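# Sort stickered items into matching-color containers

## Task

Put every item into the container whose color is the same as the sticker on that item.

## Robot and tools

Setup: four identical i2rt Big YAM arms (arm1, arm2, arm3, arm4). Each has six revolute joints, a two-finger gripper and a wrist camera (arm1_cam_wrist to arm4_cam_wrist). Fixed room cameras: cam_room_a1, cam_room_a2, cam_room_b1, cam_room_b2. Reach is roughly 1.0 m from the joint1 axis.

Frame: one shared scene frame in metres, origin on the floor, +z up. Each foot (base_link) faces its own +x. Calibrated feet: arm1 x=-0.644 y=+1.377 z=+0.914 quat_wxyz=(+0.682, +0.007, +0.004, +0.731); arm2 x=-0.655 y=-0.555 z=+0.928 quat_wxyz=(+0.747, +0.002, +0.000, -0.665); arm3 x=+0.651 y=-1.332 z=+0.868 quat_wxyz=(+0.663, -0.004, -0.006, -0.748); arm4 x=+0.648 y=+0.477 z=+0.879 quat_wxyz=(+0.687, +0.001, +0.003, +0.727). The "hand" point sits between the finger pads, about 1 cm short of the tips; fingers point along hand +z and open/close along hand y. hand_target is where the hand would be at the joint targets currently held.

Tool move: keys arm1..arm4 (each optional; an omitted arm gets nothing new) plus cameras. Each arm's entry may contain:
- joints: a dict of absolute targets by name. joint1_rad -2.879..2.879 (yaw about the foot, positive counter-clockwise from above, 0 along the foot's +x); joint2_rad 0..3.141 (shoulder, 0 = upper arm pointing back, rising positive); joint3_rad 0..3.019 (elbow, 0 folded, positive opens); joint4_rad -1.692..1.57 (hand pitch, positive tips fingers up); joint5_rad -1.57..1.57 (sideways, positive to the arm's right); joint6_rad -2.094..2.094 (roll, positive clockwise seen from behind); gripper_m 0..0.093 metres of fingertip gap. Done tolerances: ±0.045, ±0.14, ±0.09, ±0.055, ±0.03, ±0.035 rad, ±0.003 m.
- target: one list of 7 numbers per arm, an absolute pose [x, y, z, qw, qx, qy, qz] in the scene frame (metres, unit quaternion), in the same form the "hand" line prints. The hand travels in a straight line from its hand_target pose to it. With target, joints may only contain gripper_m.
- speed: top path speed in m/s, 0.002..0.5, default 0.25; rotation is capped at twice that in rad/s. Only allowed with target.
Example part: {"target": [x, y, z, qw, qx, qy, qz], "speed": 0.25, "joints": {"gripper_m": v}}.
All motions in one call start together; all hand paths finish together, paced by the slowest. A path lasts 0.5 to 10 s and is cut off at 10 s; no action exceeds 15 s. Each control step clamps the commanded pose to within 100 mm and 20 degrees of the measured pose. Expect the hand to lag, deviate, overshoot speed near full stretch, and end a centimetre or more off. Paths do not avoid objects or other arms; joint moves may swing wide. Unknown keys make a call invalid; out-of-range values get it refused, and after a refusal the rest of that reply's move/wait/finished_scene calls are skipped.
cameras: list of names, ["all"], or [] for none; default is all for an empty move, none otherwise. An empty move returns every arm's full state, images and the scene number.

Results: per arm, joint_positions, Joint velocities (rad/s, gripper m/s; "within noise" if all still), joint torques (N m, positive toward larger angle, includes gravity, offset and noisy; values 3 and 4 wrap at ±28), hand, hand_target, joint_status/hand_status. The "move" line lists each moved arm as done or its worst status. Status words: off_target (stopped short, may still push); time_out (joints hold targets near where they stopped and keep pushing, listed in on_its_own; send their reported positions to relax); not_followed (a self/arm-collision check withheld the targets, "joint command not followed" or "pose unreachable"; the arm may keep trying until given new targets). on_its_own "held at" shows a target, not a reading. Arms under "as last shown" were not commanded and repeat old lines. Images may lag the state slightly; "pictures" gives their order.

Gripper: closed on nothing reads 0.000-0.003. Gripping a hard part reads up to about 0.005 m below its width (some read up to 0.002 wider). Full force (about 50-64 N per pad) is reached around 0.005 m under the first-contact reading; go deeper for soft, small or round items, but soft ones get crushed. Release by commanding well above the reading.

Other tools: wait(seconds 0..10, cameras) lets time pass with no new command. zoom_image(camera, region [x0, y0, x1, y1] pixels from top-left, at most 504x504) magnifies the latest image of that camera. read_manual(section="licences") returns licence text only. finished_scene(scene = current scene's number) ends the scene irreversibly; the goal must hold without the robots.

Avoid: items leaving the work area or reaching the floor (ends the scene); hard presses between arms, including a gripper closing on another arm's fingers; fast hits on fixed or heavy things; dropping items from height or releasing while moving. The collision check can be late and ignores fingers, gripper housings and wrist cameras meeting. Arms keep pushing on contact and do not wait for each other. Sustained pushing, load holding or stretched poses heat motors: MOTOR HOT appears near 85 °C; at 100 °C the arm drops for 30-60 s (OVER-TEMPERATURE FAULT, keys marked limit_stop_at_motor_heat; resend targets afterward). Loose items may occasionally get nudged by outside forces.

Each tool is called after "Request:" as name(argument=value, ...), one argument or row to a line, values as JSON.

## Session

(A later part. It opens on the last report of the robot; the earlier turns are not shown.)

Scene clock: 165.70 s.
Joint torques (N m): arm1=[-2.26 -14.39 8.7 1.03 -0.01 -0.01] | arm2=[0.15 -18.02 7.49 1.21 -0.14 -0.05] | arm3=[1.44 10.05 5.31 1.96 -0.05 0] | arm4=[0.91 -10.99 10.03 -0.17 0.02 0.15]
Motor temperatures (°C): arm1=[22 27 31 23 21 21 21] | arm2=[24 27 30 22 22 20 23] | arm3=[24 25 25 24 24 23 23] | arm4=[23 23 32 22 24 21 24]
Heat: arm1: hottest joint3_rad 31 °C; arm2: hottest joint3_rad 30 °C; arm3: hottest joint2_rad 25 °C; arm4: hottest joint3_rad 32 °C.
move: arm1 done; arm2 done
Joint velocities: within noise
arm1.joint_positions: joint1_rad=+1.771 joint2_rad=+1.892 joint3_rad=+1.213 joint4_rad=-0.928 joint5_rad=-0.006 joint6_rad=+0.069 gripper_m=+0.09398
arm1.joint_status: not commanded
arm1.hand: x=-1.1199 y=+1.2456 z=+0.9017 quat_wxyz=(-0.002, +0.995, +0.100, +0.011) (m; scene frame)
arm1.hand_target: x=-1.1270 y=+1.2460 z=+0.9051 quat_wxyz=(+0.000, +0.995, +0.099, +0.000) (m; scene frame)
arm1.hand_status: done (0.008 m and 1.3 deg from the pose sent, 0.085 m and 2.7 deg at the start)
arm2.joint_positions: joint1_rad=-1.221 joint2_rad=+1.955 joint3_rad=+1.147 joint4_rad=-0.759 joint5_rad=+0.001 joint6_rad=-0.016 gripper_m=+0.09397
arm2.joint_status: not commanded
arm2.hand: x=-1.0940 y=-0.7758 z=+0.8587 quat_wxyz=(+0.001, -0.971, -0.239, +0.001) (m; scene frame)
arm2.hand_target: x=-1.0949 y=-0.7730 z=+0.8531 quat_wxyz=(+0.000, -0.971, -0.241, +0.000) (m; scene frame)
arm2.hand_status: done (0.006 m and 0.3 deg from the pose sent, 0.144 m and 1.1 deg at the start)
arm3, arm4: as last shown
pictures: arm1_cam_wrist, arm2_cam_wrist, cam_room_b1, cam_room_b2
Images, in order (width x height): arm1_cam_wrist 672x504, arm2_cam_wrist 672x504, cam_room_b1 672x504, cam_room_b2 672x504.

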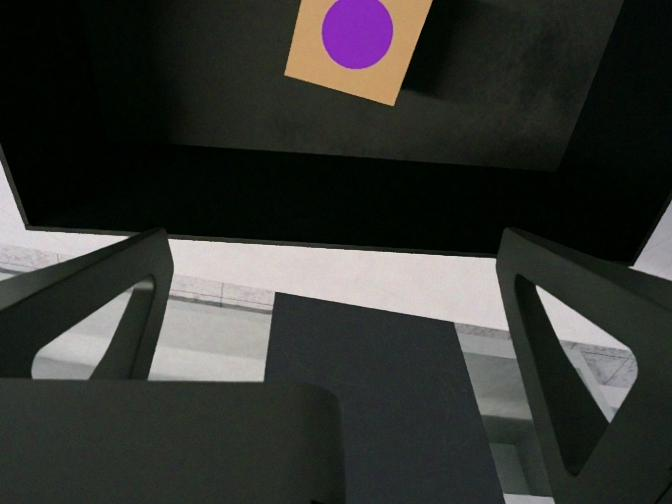

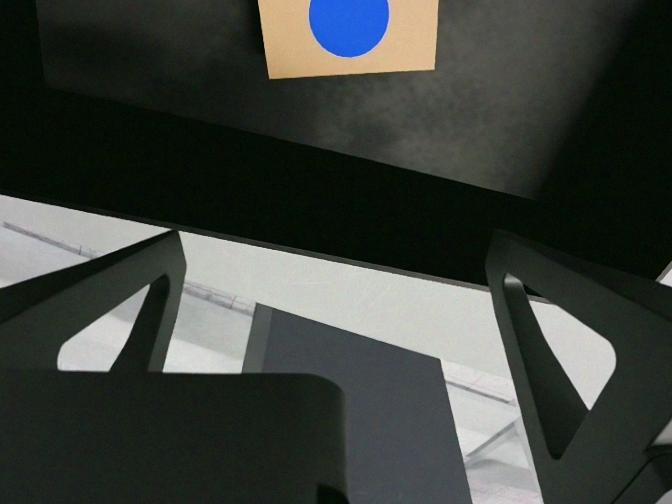

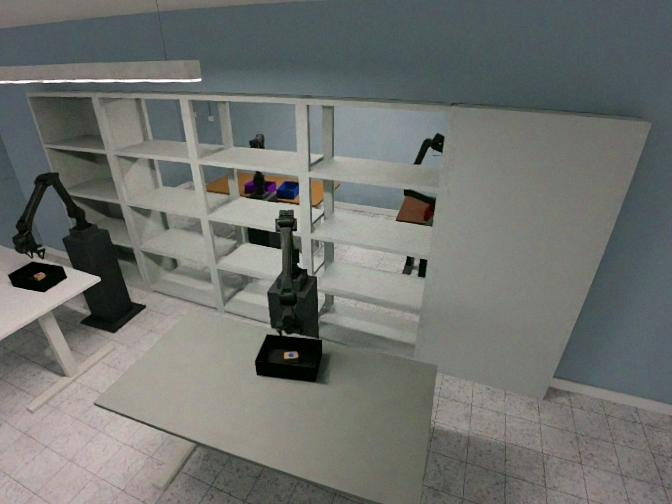

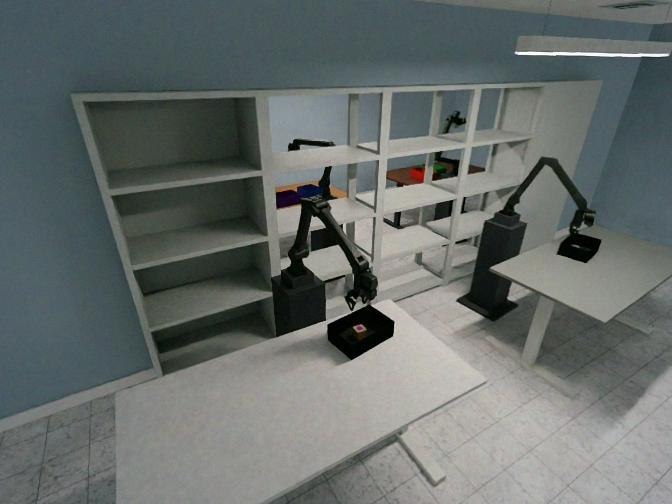

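Request:
move(
  arm1={"target":[-1.144,1.2525,0.85,0,0.9992,-0.0401,0]},
  arm2={"target":[-1.133,-0.787,0.835,0,-0.9639,-0.2664,0]},
  cameras=["arm1_cam_wrist","arm2_cam_wrist","cam_room_b1","cam_room_b2"],
)

Scene clock: 185.90 s.
Joint torques (N m): arm1=[-2.26 -14.21 9.47 0.75 0.09 0.13] | arm2=[0.03 -17.14 11.1 0.28 -0.15 -0.07] | arm3=[1.26 10.11 5.35 1.96 -0.05 0] | arm4=[0.97 -10.81 10.03 -0.13 0.06 0.16]
Motor temperatures (°C): arm1=[22 27 30 23 21 21 21] | arm2=[24 27 29 22 22 20 23] | arm3=[24 25 25 24 24 23 23] | arm4=[23 23 32 22 24 21 24]
Heat: arm1: hottest joint3_rad 30 °C; arm2: hottest joint3_rad 29 °C; arm3: hottest joint2_rad 25 °C; arm4: hottest joint3_rad 32 °C.
move: arm1 off_target; arm2 off_target
Joint velocities: within noise
arm1.joint_positions: joint1_rad=+1.754 joint2_rad=+2.008 joint3_rad=+1.213 joint4_rad=-0.823 joint5_rad=-0.006 joint6_rad=+0.316 gripper_m=+0.09398
arm1.joint_status: not commanded
arm1.hand: x=-1.1280 y=+1.2523 z=+0.8454 quat_wxyz=(-0.005, +0.999, -0.032, +0.016) (m; scene frame)
arm1.hand_target: x=-1.1437 y=+1.2527 z=+0.8503 quat_wxyz=(+0.000, +0.999, -0.040, +0.000) (m; scene frame)
arm1.hand_status: off_target (0.017 m and 2.1 deg from the pose sent, 0.057 m and 16.1 deg at the start)
arm2.joint_positions: joint1_rad=-1.226 joint2_rad=+2.039 joint3_rad=+1.233 joint4_rad=-0.759 joint5_rad=+0.001 joint6_rad=-0.073 gripper_m=+0.09397
arm2.joint_status: not commanded
arm2.hand: x=-1.1201 y=-0.7856 z=+0.8406 quat_wxyz=(+0.001, -0.965, -0.264, +0.002) (m; scene frame)
arm2.hand_target: x=-1.1326 y=-0.7867 z=+0.8351 quat_wxyz=(+0.000, -0.964, -0.266, +0.000) (m; scene frame)
arm2.hand_status: off_target (0.014 m and 0.4 deg from the pose sent, 0.047 m and 3.2 deg at the start)
arm3.joint_positions: joint1_rad=+0.075 joint2_rad=+0.276 joint3_rad=+1.523 joint4_rad=-1.599 joint5_rad=-0.185 joint6_rad=-0.597 gripper_m=+0.09396
arm3.joint_status: not commanded
arm3.hand: x=+0.6806 y=-1.3526 z=+1.4445 quat_wxyz=(-0.326, -0.350, -0.735, +0.481) (m; scene frame)
arm3.hand_target: x=+0.6807 y=-1.3504 z=+1.4501 quat_wxyz=(-0.328, -0.347, -0.731, +0.487) (m; scene frame)
arm3.hand_status: not commanded
arm4: as last shown
pictures: arm1_cam_wrist, arm2_cam_wrist, cam_room_b1, cam_room_b2
Images, in order (width x height): arm1_cam_wrist 672x504, arm2_cam_wrist 672x504, cam_room_b1 672x504, cam_room_b2 672x504.

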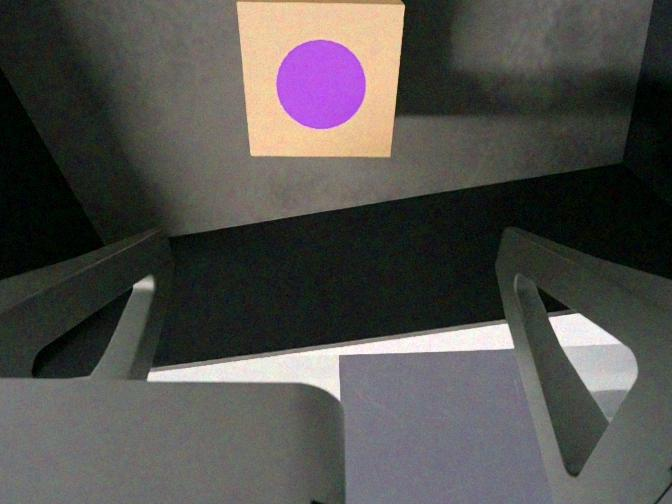

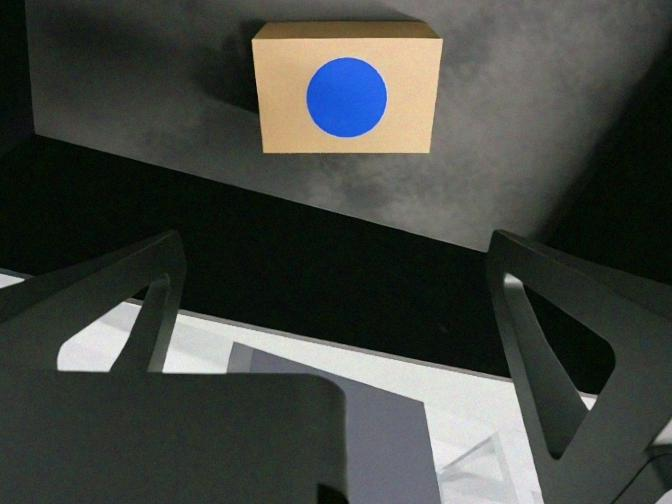

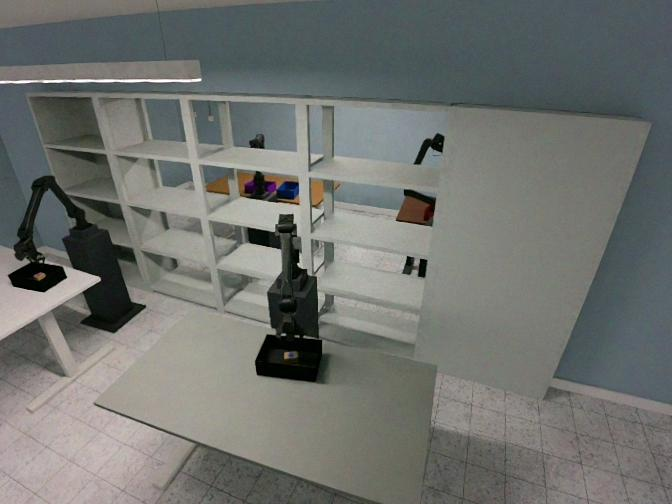

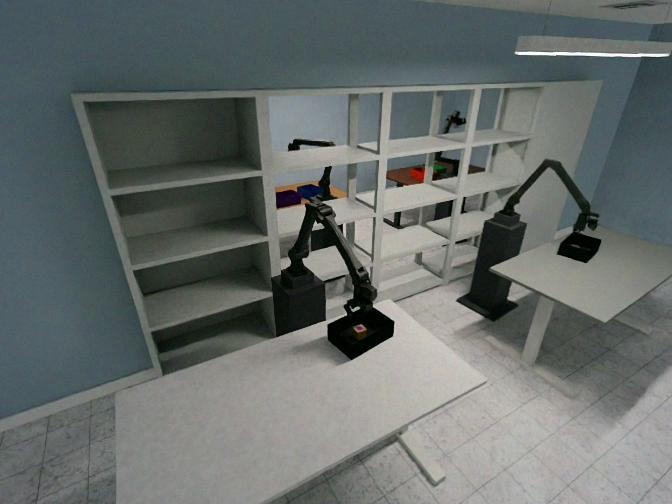

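Request:
move(
  arm1={"target":[-1.150,1.247,0.740,0,0.9992,-0.0401,0],"speed":0.1},
  arm2={"target":[-1.144,-0.790,0.734,0,-0.9639,-0.2664,0],"speed":0.1},
  cameras=["arm1_cam_wrist","arm2_cam_wrist"],
)

Scene clock: 197.03 s.
Joint torques (N m): arm1=[-2.26 -15.15 8.72 0.87 0.02 0.07] | arm2=[-0.15 -19.02 9.35 1.18 -0.14 -0.08] | arm3=[1.2 9.99 5.35 1.96 -0.05 0] | arm4=[0.85 -10.64 10.07 -0.06 0.04 0.15]
Motor temperatures (°C): arm1=[22 28 30 23 21 21 21] | arm2=[24 27 29 22 22 20 23] | arm3=[24 25 25 24 24 23 23] | arm4=[23 23 32 22 24 21 24]
Heat: arm1: hottest joint3_rad 30 °C; arm2: hottest joint3_rad 29 °C; arm3: hottest joint2_rad 25 °C; arm4: hottest joint3_rad 32 °C.
move: arm1 off_target; arm2 off_target
Joint velocities: within noise
arm1.joint_positions: joint1_rad=+1.754 joint2_rad=+2.236 joint3_rad=+1.226 joint4_rad=-0.618 joint5_rad=-0.006 joint6_rad=+0.325 gripper_m=+0.09398
arm1.joint_status: not commanded
arm1.hand: x=-1.1287 y=+1.2528 z=+0.7367 quat_wxyz=(-0.006, +0.999, -0.037, +0.020) (m; scene frame)
arm1.hand_target: x=-1.1495 y=+1.2472 z=+0.7407 quat_wxyz=(+0.000, +0.999, -0.040, +0.000) (m; scene frame)
arm1.hand_status: off_target (0.022 m and 2.5 deg from the pose sent, 0.108 m and 2.1 deg at the start)
arm2.joint_positions: joint1_rad=-1.229 joint2_rad=+2.264 joint3_rad=+1.295 joint4_rad=-0.617 joint5_rad=+0.001 joint6_rad=-0.077 gripper_m=+0.09397
arm2.joint_status: not commanded
arm2.hand: x=-1.1288 y=-0.7879 z=+0.7420 quat_wxyz=(+0.003, -0.964, -0.264, -0.009) (m; scene frame)
arm2.hand_target: x=-1.1435 y=-0.7897 z=+0.7344 quat_wxyz=(+0.000, -0.964, -0.266, +0.000) (m; scene frame)
arm2.hand_status: off_target (0.017 m and 1.1 deg from the pose sent, 0.109 m and 0.4 deg at the start)
arm3, arm4: as last shown
pictures: arm1_cam_wrist, arm2_cam_wrist
Images, in order (width x height): arm1_cam_wrist 672x504, arm2_cam_wrist 672x504.

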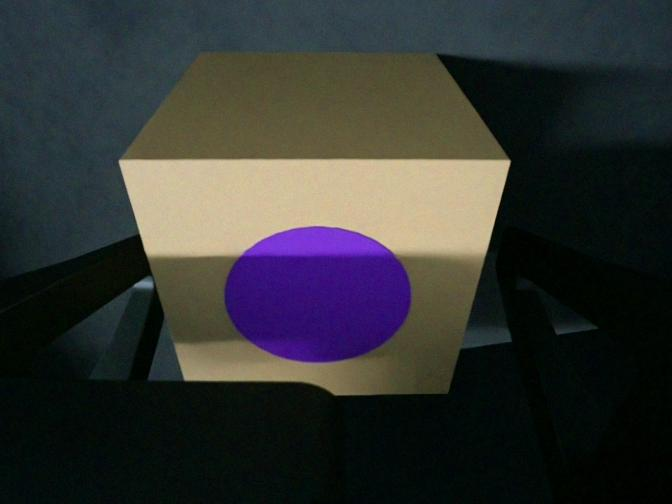

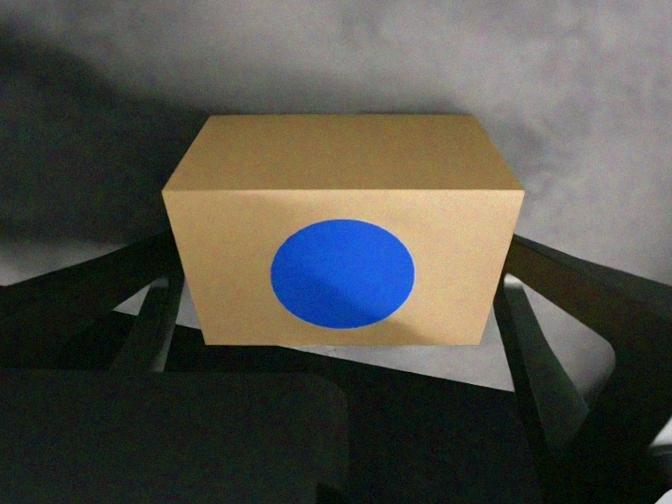

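Request:
move(
  arm1={"joints":{"gripper_m":0.05}},
  arm2={"joints":{"gripper_m":0.055}},
  cameras=["arm1_cam_wrist","arm2_cam_wrist"],
)

Scene clock: 207.43 s.
Joint torques (N m): arm1=[-1.73 -14.92 8.72 0.94 0.01 0.14] | arm2=[-0.03 -18.96 9.31 1.14 -0.14 -0.08] | arm3=[1.26 9.88 5.34 1.96 -0.05 0] | arm4=[0.79 -10.58 10.07 -0.08 0.04 0.14]
Motor temperatures (°C): arm1=[22 27 31 23 21 21 21] | arm2=[24 27 29 22 22 20 23] | arm3=[24 25 25 24 24 23 23] | arm4=[23 23 33 22 24 21 24]
Heat: arm1: hottest joint3_rad 31 °C; arm2: hottest joint3_rad 29 °C; arm3: hottest joint2_rad 25 °C; arm4: hottest joint3_rad 33 °C.
move: arm1 done; arm2 off_target
Joint velocities: within noise
arm1.joint_positions: joint1_rad=+1.754 joint2_rad=+2.236 joint3_rad=+1.226 joint4_rad=-0.618 joint5_rad=-0.007 joint6_rad=+0.326 gripper_m=+0.05291
arm1.joint_status: all done
arm1.hand: x=-1.1287 y=+1.2527 z=+0.7367 quat_wxyz=(-0.006, +0.999, -0.037, +0.020) (m; scene frame)
arm1.hand_target: x=-1.1495 y=+1.2472 z=+0.7407 quat_wxyz=(+0.000, +0.999, -0.040, +0.000) (m; scene frame)
arm1.hand_status: not commanded
arm2.joint_positions: joint1_rad=-1.230 joint2_rad=+2.264 joint3_rad=+1.296 joint4_rad=-0.617 joint5_rad=+0.001 joint6_rad=-0.077 gripper_m=+0.06895
arm2.joint_status: gripper_m off_target (ended at +0.06897, target +0.05500)
arm2.hand: x=-1.1293 y=-0.7879 z=+0.7422 quat_wxyz=(+0.003, -0.964, -0.264, -0.009) (m; scene frame)
arm2.hand_target: x=-1.1435 y=-0.7896 z=+0.7344 quat_wxyz=(+0.000, -0.964, -0.266, +0.000) (m; scene frame)
arm2.hand_status: not commanded
arm3: as last shown
arm4.joint_positions: joint1_rad=-1.202 joint2_rad=+1.258 joint3_rad=+1.233 joint4_rad=-1.389 joint5_rad=+0.001 joint6_rad=-0.011 gripper_m=+0.09398
arm4.joint_status: not commanded
arm4.hand: x=+1.0051 y=+0.6387 z=+1.1342 quat_wxyz=(-0.074, +0.216, -0.974, -0.014) (m; scene frame)
arm4.hand_target: x=+1.0062 y=+0.6404 z=+1.1441 quat_wxyz=(-0.081, +0.211, -0.974, -0.017) (m; scene frame)
arm4.hand_status: not commanded
pictures: arm1_cam_wrist, arm2_cam_wrist
Images, in order (width x height): arm1_cam_wrist 672x504, arm2_cam_wrist 672x504.

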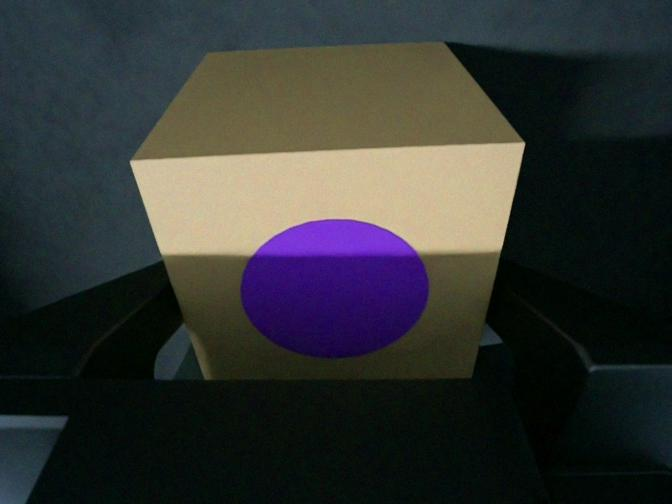

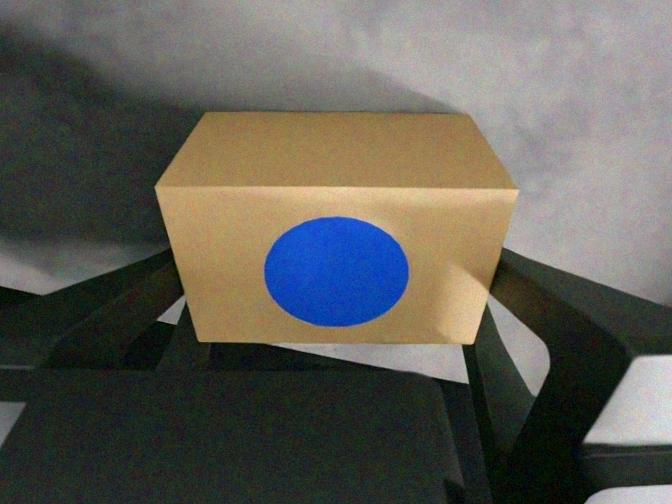

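Request:
move(
  arm1={"joints":{"gripper_m":0.045}},
)

Request:
move(
  arm1={"target":[-1.10,1.25,0.98,0,0.9992,-0.0401,0]},
  arm2={"target":[-1.10,-0.77,0.98,0,-0.9639,-0.2664,0]},
  cameras=["arm1_cam_wrist","arm2_cam_wrist","cam_room_b1","cam_room_b2"],
)

Scene clock: 215.13 s.
Joint torques (N m): arm1=[-1.32 -14.97 8.7 0.9 0.04 0.16] | arm2=[-0.09 -18.84 9.29 1.2 -0.15 -0.07] | arm3=[1.26 9.99 5.34 1.95 -0.05 -0.02] | arm4=[1.03 -10.7 10.1 -0.16 0.05 0.16]
Motor temperatures (°C): arm1=[22 27 31 23 21 21 21] | arm2=[24 27 29 22 22 20 23] | arm3=[24 25 25 24 24 23 23] | arm4=[23 23 33 22 24 21 24]
Heat: arm1: hottest joint3_rad 31 °C; arm2: hottest joint3_rad 29 °C; arm3: hottest joint2_rad 25 °C; arm4: hottest joint3_rad 33 °C.
move: arm1 off_target
Joint velocities: within noise
arm1.joint_positions: joint1_rad=+1.754 joint2_rad=+2.236 joint3_rad=+1.226 joint4_rad=-0.618 joint5_rad=-0.007 joint6_rad=+0.326 gripper_m=+0.05291
arm1.joint_status: gripper_m off_target (ended at +0.05291, target +0.04500)
arm1.hand: x=-1.1287 y=+1.2527 z=+0.7367 quat_wxyz=(-0.006, +0.999, -0.037, +0.020) (m; scene frame)
arm1.hand_target: x=-1.1495 y=+1.2472 z=+0.7407 quat_wxyz=(+0.000, +0.999, -0.040, +0.000) (m; scene frame)
arm1.hand_status: not commanded
arm2, arm3, arm4: as last shown
pictures: none

Scene clock: 216.83 s.
Joint torques (N m): arm1=[-0.32 -12.45 11.07 0.08 0.04 0.15] | arm2=[0.09 -17.38 9.84 0.27 -0.16 -0.06] | arm3=[1.14 9.93 5.38 1.96 -0.04 0] | arm4=[1.2 -10.58 10 -0.02 0.05 0.15]
Motor temperatures (°C): arm1=[22 27 31 23 21 21 22] | arm2=[24 27 29 22 22 20 23] | arm3=[24 25 25 24 24 23 23] | arm4=[23 23 33 22 24 21 24]
Heat: arm1: hottest joint3_rad 31 °C; arm2: hottest joint3_rad 29 °C; arm3: hottest joint2_rad 25 °C; arm4: hottest joint3_rad 33 °C.
move: arm1 off_target; arm2 done
Joint velocities: within noise
arm1.joint_positions: joint1_rad=+1.761 joint2_rad=+1.728 joint3_rad=+1.183 joint4_rad=-1.061 joint5_rad=-0.007 joint6_rad=+0.342 gripper_m=+0.05291
arm1.joint_status: not commanded
arm1.hand: x=-1.0933 y=+1.2570 z=+0.9689 quat_wxyz=(-0.003, +0.999, -0.042, +0.010) (m; scene frame)
arm1.hand_target: x=-1.0997 y=+1.2501 z=+0.9799 quat_wxyz=(+0.000, +0.999, -0.040, +0.000) (m; scene frame)
arm1.hand_status: off_target (0.015 m and 1.2 deg from the pose sent, 0.245 m and 2.5 deg at the start)
arm2.joint_positions: joint1_rad=-1.230 joint2_rad=+1.757 joint3_rad=+1.245 joint4_rad=-1.042 joint5_rad=+0.001 joint6_rad=-0.077 gripper_m=+0.06895
arm2.joint_status: not commanded
arm2.hand: x=-1.1003 y=-0.7742 z=+0.9817 quat_wxyz=(+0.000, -0.964, -0.264, +0.007) (m; scene frame)
arm2.hand_target: x=-1.1000 y=-0.7699 z=+0.9800 quat_wxyz=(+0.000, -0.964, -0.266, +0.000) (m; scene frame)
arm2.hand_status: done (0.005 m and 0.9 deg from the pose sent, 0.240 m and 1.1 deg at the start)
arm3, arm4: as last shown
pictures: arm1_cam_wrist, arm2_cam_wrist, cam_room_b1, cam_room_b2
Images, in order (width x height): arm1_cam_wrist 672x504, arm2_cam_wrist 672x504, cam_room_b1 672x504, cam_room_b2 672x504.

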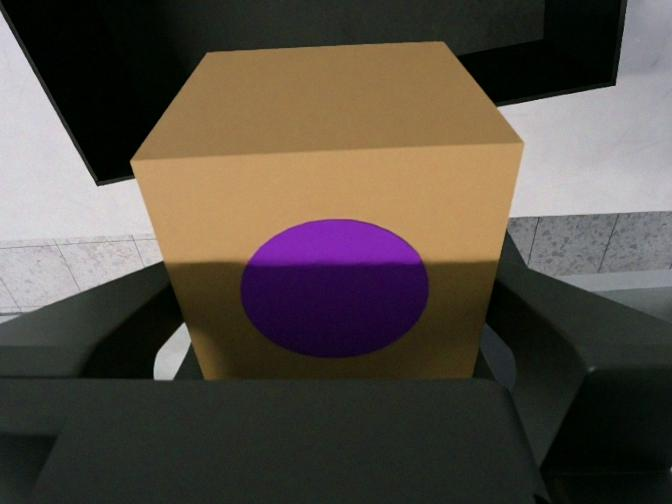

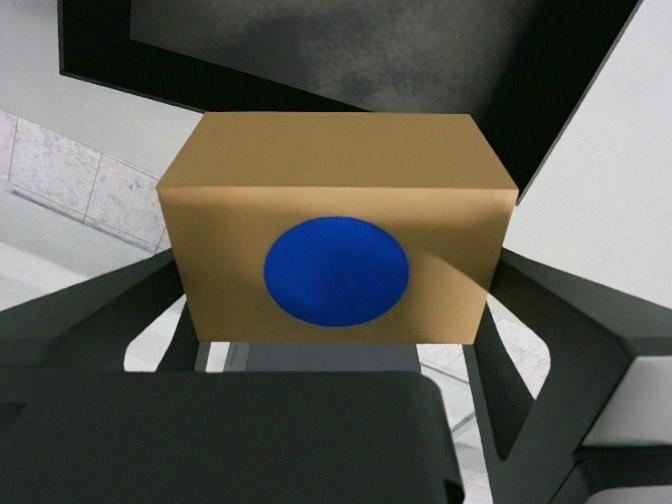

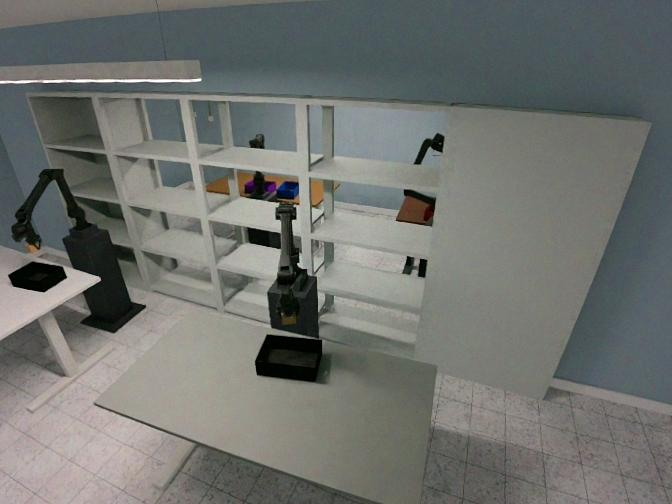

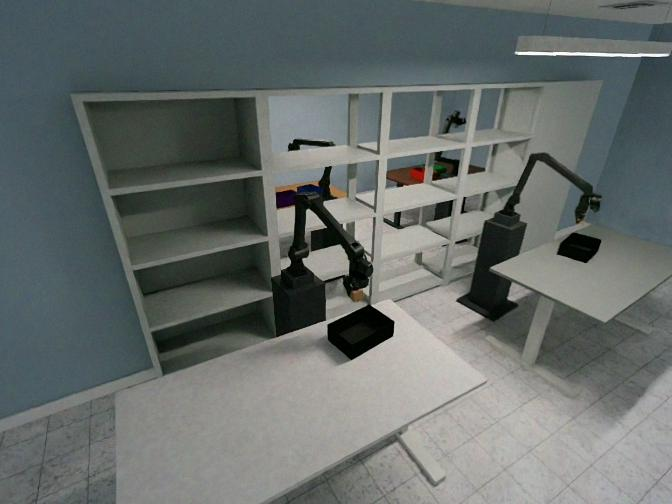

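Request:
move(
  arm4={"joints":{"joint1_rad":0.9,"joint2_rad":0.675,"joint3_rad":0.754,"joint4_rad":-0.08,"joint5_rad":0,"joint6_rad":0}},
  cameras=["arm4_cam_wrist","cam_room_a2","cam_room_a1","cam_room_b2"],
)

Scene clock: 246.00 s.
Joint torques (N m): arm1=[-0.73 -12.86 10.95 -0.08 0.04 0.11] | arm2=[0.09 -17.38 9.87 0.27 -0.17 -0.05] | arm3=[1.14 9.99 5.37 1.96 -0.05 0] | arm4=[0.85 -3.6 9.43 2.04 0.13 0.15]
Motor temperatures (°C): arm1=[22 28 32 23 21 21 22] | arm2=[24 28 30 22 22 20 24] | arm3=[24 25 25 24 24 23 23] | arm4=[23 23 33 22 24 21 24]
Heat: arm1: hottest joint3_rad 32 °C; arm2: hottest joint3_rad 30 °C; arm3: hottest joint2_rad 25 °C; arm4: hottest joint3_rad 33 °C.
move: arm4 done
Joint velocities: within noise
arm1, arm2, arm3: as last shown
arm4.joint_positions: joint1_rad=+0.898 joint2_rad=+0.682 joint3_rad=+0.761 joint4_rad=-0.099 joint5_rad=-0.002 joint6_rad=-0.011 gripper_m=+0.09399
arm4.joint_status: all done
arm4.hand: x=+0.3240 y=+0.7101 z=+1.3265 quat_wxyz=(-0.214, +0.681, -0.214, -0.667) (m; scene frame)
arm4.hand_target: x=+0.3254 y=+0.7084 z=+1.3298 quat_wxyz=(-0.212, +0.673, -0.216, -0.675) (m; scene frame)
arm4.hand_status: not commanded
pictures: arm4_cam_wrist, cam_room_a1, cam_room_a2, cam_room_b2
Images, in order (width x height): arm4_cam_wrist 672x504, cam_room_a1 672x504, cam_room_a2 672x504, cam_room_b2 672x504.

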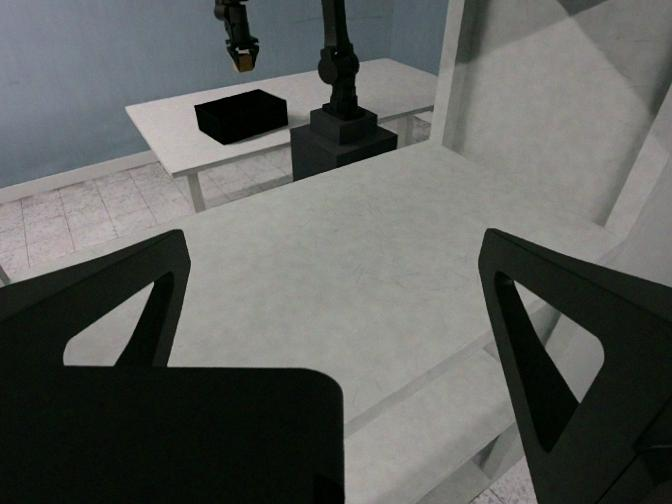

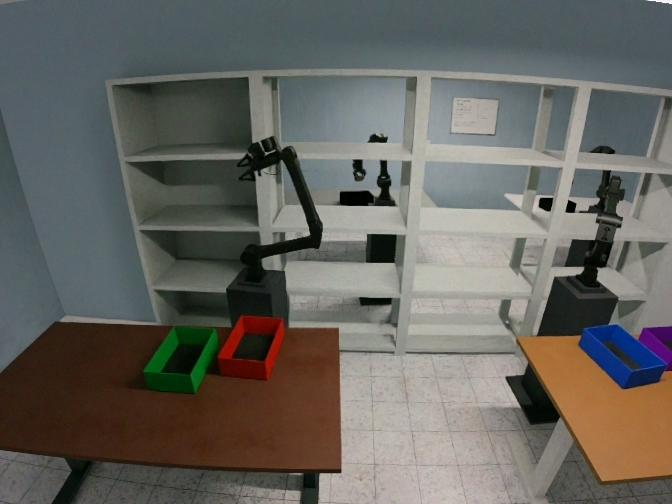

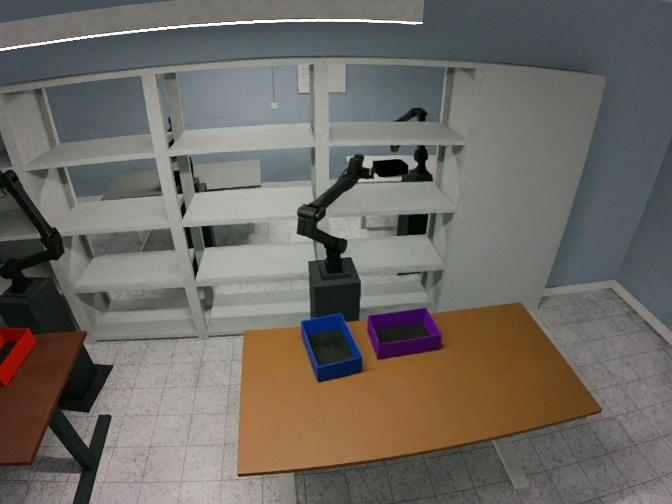

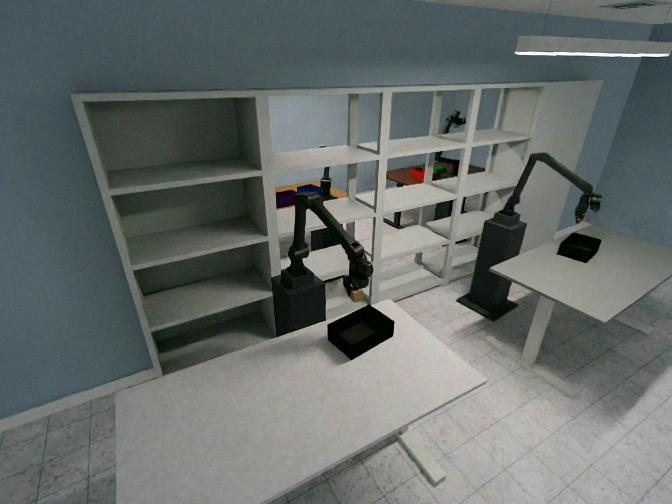

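Request:
move(
  arm4={"target":[0.3254,0.7084,1.22,0.2126,-0.6744,0.2126,0.6744]},
  cameras=["arm4_cam_wrist"],
)

Request:
move(
  arm4={"joints":{"joint1_rad":2.15,"joint2_rad":0.675,"joint3_rad":0.754,"joint4_rad":-0.08,"joint5_rad":0,"joint6_rad":0}},
  cameras=["arm4_cam_wrist"],
)

Scene clock: 260.97 s.
Joint torques (N m): arm1=[-0.62 -12.81 10.8 0.05 0.07 0.14] | arm2=[0.09 -17.44 9.83 0.24 -0.16 -0.05] | arm3=[1.2 10.11 5.35 1.95 -0.04 -0.01] | arm4=[0.38 -1.67 9.99 2.02 -0.02 0.13]
Motor temperatures (°C): arm1=[22 28 32 23 21 21 22] | arm2=[24 28 30 22 22 20 24] | arm3=[24 25 25 24 24 23 23] | arm4=[23 22 33 22 24 21 24]
Heat: arm1: hottest joint3_rad 32 °C; arm2: hottest joint3_rad 30 °C; arm3: hottest joint2_rad 25 °C; arm4: hottest joint3_rad 33 °C.
move: arm4 done
Joint velocities: within noise
arm1, arm2, arm3: as last shown
arm4.joint_positions: joint1_rad=+0.898 joint2_rad=+0.697 joint3_rad=+0.470 joint4_rad=+0.208 joint5_rad=-0.006 joint6_rad=-0.011 gripper_m=+0.09399
arm4.joint_status: not commanded
arm4.hand: x=+0.3267 y=+0.7068 z=+1.2150 quat_wxyz=(-0.213, +0.681, -0.213, -0.668) (m; scene frame)
arm4.hand_target: x=+0.3255 y=+0.7084 z=+1.2199 quat_wxyz=(-0.213, +0.674, -0.213, -0.674) (m; scene frame)
arm4.hand_status: done (0.005 m and 1.0 deg from the pose sent, 0.107 m and 1.2 deg at the start)
pictures: arm4_cam_wrist
Images, in order (width x height): arm4_cam_wrist 672x504.

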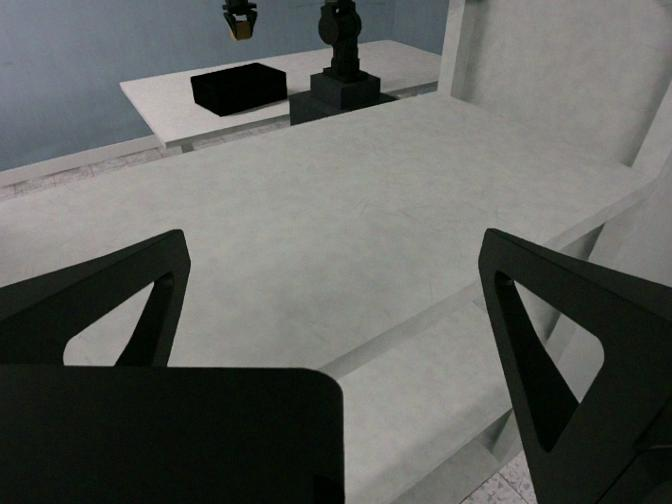

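Scene clock: 262.60 s.
Joint torques (N m): arm1=[-0.67 -12.63 11 -0.06 0.1 0.11] | arm2=[0.09 -17.44 9.83 0.28 -0.16 -0.05] | arm3=[1.03 10.11 5.34 1.94 -0.05 0] | arm4=[1.08 -2.84 12.22 1.05 0.1 0.17]
Motor temperatures (°C): arm1=[22 28 32 23 21 21 22] | arm2=[24 28 30 22 22 20 24] | arm3=[24 25 25 24 24 23 23] | arm4=[23 22 33 22 24 21 24]
Heat: arm1: hottest joint3_rad 32 °C; arm2: hottest joint3_rad 30 °C; arm3: hottest joint2_rad 25 °C; arm4: hottest joint3_rad 33 °C.
move: arm4 done
Joint velocities: within noise
arm1, arm2, arm3: as last shown
arm4.joint_positions: joint1_rad=+2.148 joint2_rad=+0.679 joint3_rad=+0.721 joint4_rad=-0.068 joint5_rad=-0.001 joint6_rad=-0.011 gripper_m=+0.09400
arm4.joint_status: all done
arm4.hand: x=+0.3279 y=+0.2426 z=+1.3125 quat_wxyz=(+0.215, +0.677, +0.226, -0.666) (m; scene frame)
arm4.hand_target: x=+0.3300 y=+0.2432 z=+1.3315 quat_wxyz=(+0.222, +0.670, +0.221, -0.673) (m; scene frame)
arm4.hand_status: not commanded
pictures: arm4_cam_wrist
Images, in order (width x height): arm4_cam_wrist 672x504.

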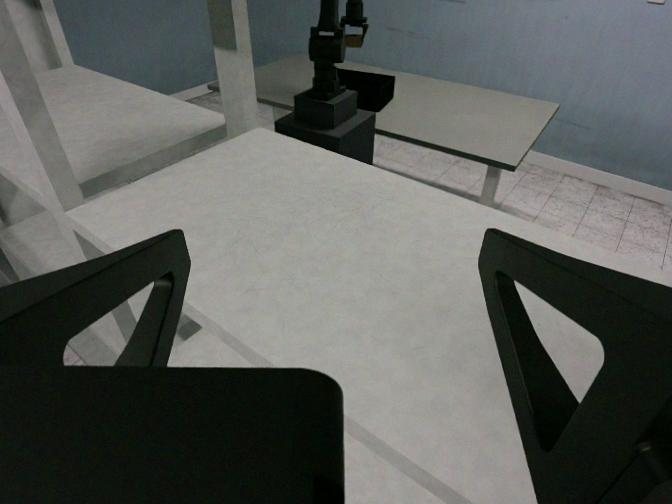

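Request:
move(
  arm4={"joints":{"joint1_rad":0.9,"joint4_rad":0.5}},
  cameras=["arm4_cam_wrist"],
)

Scene clock: 286.77 s.
Joint torques (N m): arm1=[-0.56 -12.92 10.93 -0.1 0.09 0.12] | arm2=[-0.03 -17.49 9.85 0.27 -0.16 -0.05] | arm3=[1.2 10.05 5.33 1.98 -0.05 -0.01] | arm4=[0.32 -2.49 11.82 1.77 0.05 0.16]
Motor temperatures (°C): arm1=[22 27 33 23 21 21 22] | arm2=[24 28 30 22 22 20 24] | arm3=[24 25 25 24 24 23 23] | arm4=[23 22 34 22 24 21 24]
Heat: arm1: hottest joint3_rad 33 °C; arm2: hottest joint3_rad 30 °C; arm3: hottest joint2_rad 25 °C; arm4: hottest joint3_rad 34 °C.
move: arm4 done
Joint velocities: within noise
arm1, arm2: as last shown
arm3.joint_positions: joint1_rad=+0.075 joint2_rad=+0.276 joint3_rad=+1.523 joint4_rad=-1.599 joint5_rad=-0.185 joint6_rad=-0.597 gripper_m=+0.09396
arm3.joint_status: not commanded
arm3.hand: x=+0.6806 y=-1.3526 z=+1.4445 quat_wxyz=(-0.326, -0.350, -0.735, +0.481) (m; scene frame)
arm3.hand_target: x=+0.6807 y=-1.3504 z=+1.4501 quat_wxyz=(-0.328, -0.347, -0.731, +0.487) (m; scene frame)
arm3.hand_status: not commanded
arm4.joint_positions: joint1_rad=+0.903 joint2_rad=+0.679 joint3_rad=+0.721 joint4_rad=+0.483 joint5_rad=+0.001 joint6_rad=-0.011 gripper_m=+0.09401
arm4.joint_status: all done
arm4.hand: x=+0.3512 y=+0.6900 z=+1.4416 quat_wxyz=(-0.264, +0.475, -0.150, -0.826) (m; scene frame)
arm4.hand_target: x=+0.3591 y=+0.6856 z=+1.4659 quat_wxyz=(-0.265, +0.452, -0.146, -0.839) (m; scene frame)
arm4.hand_status: not commanded
pictures: arm4_cam_wrist
Images, in order (width x height): arm4_cam_wrist 672x504.

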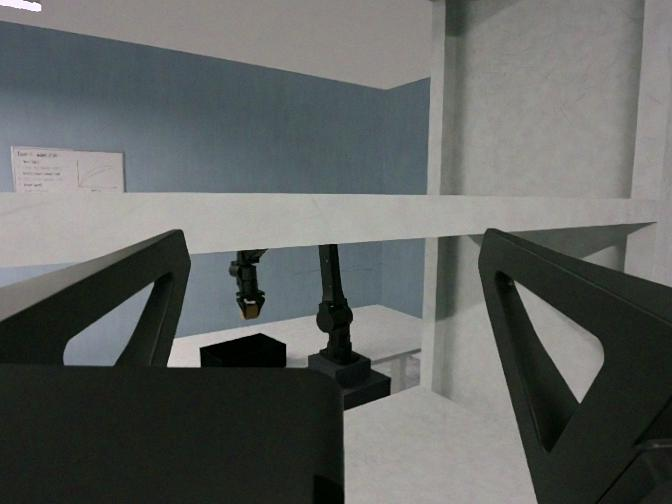

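Request:
move(
  arm1={"joints":{"joint2_rad":1.038,"joint3_rad":0.936,"joint4_rad":-1.45,"joint5_rad":0,"joint6_rad":0}},
  arm4={"joints":{"joint1_rad":1.8,"joint2_rad":0.675,"joint3_rad":0.754,"joint4_rad":-0.08}},
  cameras=["arm4_cam_wrist","cam_room_b2"],
)

Request:
move(
  arm1={"joints":{"joint1_rad":-2.24}},
  arm4={"joints":{"joint1_rad":2.6}},
  cameras=["arm4_cam_wrist","cam_room_b2","arm1_cam_wrist"],
)

Scene clock: 331.70 s.
Joint torques (N m): arm1=[-1.32 -2.26 11.43 0.13 0.08 -0.06] | arm2=[0.09 -17.44 9.85 0.28 -0.17 -0.06] | arm3=[1.26 9.99 5.35 1.94 -0.06 0] | arm4=[1.14 -2.73 12.14 0.88 0.12 0.13]
Motor temperatures (°C): arm1=[22 27 33 23 21 21 23] | arm2=[24 28 30 22 22 20 25] | arm3=[24 25 25 24 24 23 23] | arm4=[23 22 36 22 24 21 24]
Heat: arm1: hottest joint3_rad 33 °C; arm2: hottest joint3_rad 30 °C; arm3: hottest joint2_rad 25 °C; arm4: hottest joint3_rad 36 °C.
move: arm1 done; arm4 done
Joint velocities: within noise
arm1.joint_positions: joint1_rad=+1.761 joint2_rad=+1.034 joint3_rad=+0.925 joint4_rad=-1.441 joint5_rad=-0.002 joint6_rad=+0.008 gripper_m=+0.05291
arm1.joint_status: all done
arm1.hand: x=-0.9029 y=+1.3074 z=+1.1190 quat_wxyz=(+0.000, +0.992, +0.125, -0.017) (m; scene frame)
arm1.hand_target: x=-0.9034 y=+1.3046 z=+1.1224 quat_wxyz=(-0.001, +0.991, +0.134, -0.017) (m; scene frame)
arm1.hand_status: not commanded
arm2, arm3: as last shown
arm4.joint_positions: joint1_rad=+1.797 joint2_rad=+0.679 joint3_rad=+0.721 joint4_rad=-0.068 joint5_rad=+0.000 joint6_rad=-0.011 gripper_m=+0.09402
arm4.joint_status: all done
arm4.hand: x=+0.2663 y=+0.3679 z=+1.3124 quat_wxyz=(+0.095, +0.706, +0.104, -0.694) (m; scene frame)
arm4.hand_target: x=+0.2683 y=+0.3674 z=+1.3312 quat_wxyz=(+0.101, +0.699, +0.100, -0.701) (m; scene frame)
arm4.hand_status: not commanded
pictures: arm4_cam_wrist, cam_room_b2
Images, in order (width x height): arm4_cam_wrist 672x504, cam_room_b2 672x504.

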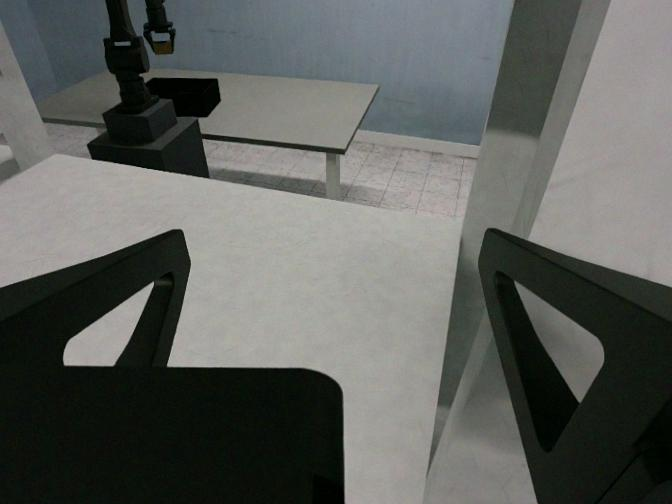

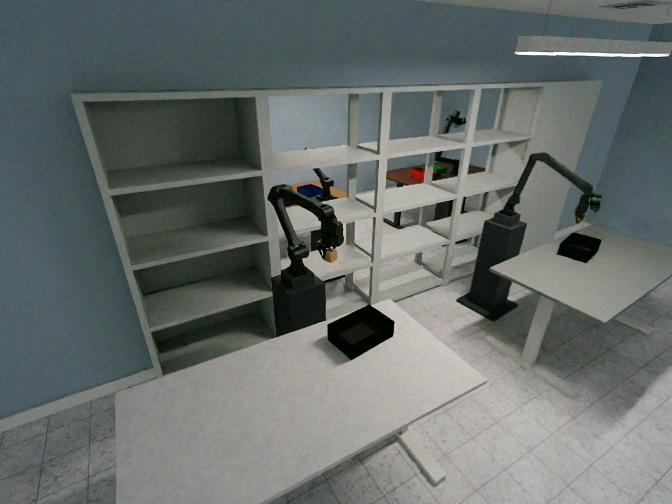

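Scene clock: 334.37 s.
Joint torques (N m): arm1=[-2.37 -3.43 11.22 0.24 -0.01 0.01] | arm2=[0.09 -17.44 9.87 0.28 -0.16 -0.05] | arm3=[1.14 10.11 5.34 2.02 -0.06 -0.01] | arm4=[1.03 -2.67 12.16 1.16 0.13 0.13]
Motor temperatures (°C): arm1=[22 27 33 23 21 21 23] | arm2=[24 28 30 22 22 20 25] | arm3=[24 25 25 24 24 23 23] | arm4=[23 22 36 22 24 21 24]
Heat: arm1: hottest joint3_rad 33 °C; arm2: hottest joint3_rad 30 °C; arm3: hottest joint2_rad 25 °C; arm4: hottest joint3_rad 36 °C.
move: arm1 done; arm4 done
Joint velocities: within noise
arm1.joint_positions: joint1_rad=-2.236 joint2_rad=+1.044 joint3_rad=+0.925 joint4_rad=-1.441 joint5_rad=+0.002 joint6_rad=+0.005 gripper_m=+0.05300
arm1.joint_status: all done
arm1.hand: x=-0.4160 y=+1.2234 z=+1.1089 quat_wxyz=(+0.003, -0.296, -0.955, +0.003) (m; scene frame)
arm1.hand_target: x=-0.4159 y=+1.2224 z=+1.1145 quat_wxyz=(-0.001, -0.296, -0.955, +0.004) (m; scene frame)
arm1.hand_status: not commanded
arm2, arm3: as last shown
arm4.joint_positions: joint1_rad=+2.598 joint2_rad=+0.679 joint3_rad=+0.721 joint4_rad=-0.068 joint5_rad=-0.001 joint6_rad=-0.011 gripper_m=+0.09402
arm4.joint_status: all done
arm4.hand: x=+0.4626 y=+0.1261 z=+1.3123 quat_wxyz=(+0.357, +0.609, +0.373, -0.602) (m; scene frame)
arm4.hand_target: x=+0.4642 y=+0.1274 z=+1.3311 quat_wxyz=(+0.365, +0.604, +0.365, -0.607) (m; scene frame)
arm4.hand_status: not commanded
pictures: arm1_cam_wrist, arm4_cam_wrist, cam_room_b2
Images, in order (width x height): arm1_cam_wrist 672x504, arm4_cam_wrist 672x504, cam_room_b2 672x504.

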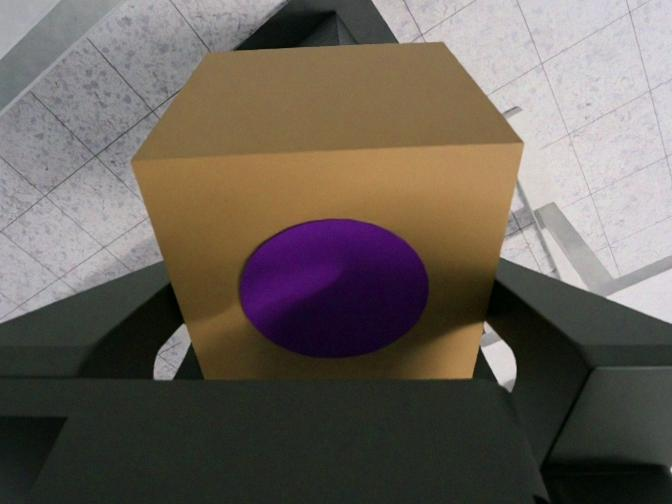

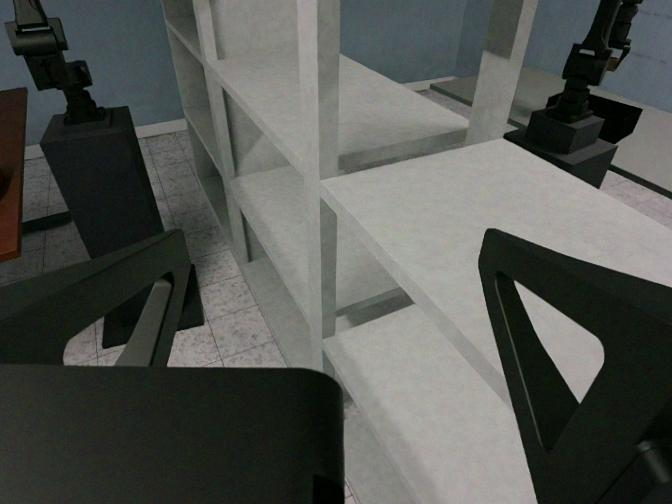

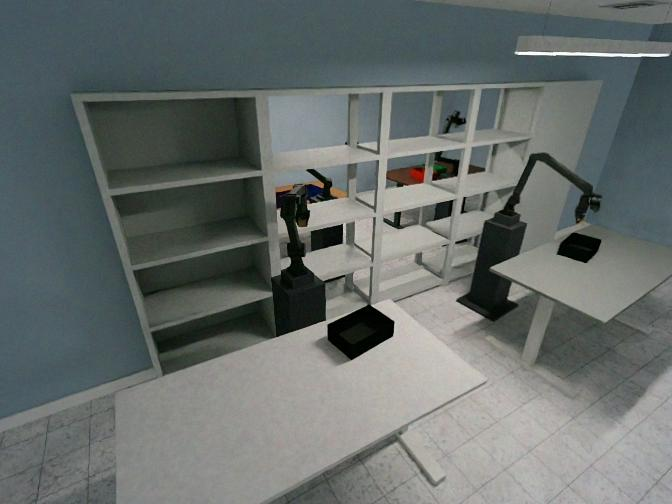

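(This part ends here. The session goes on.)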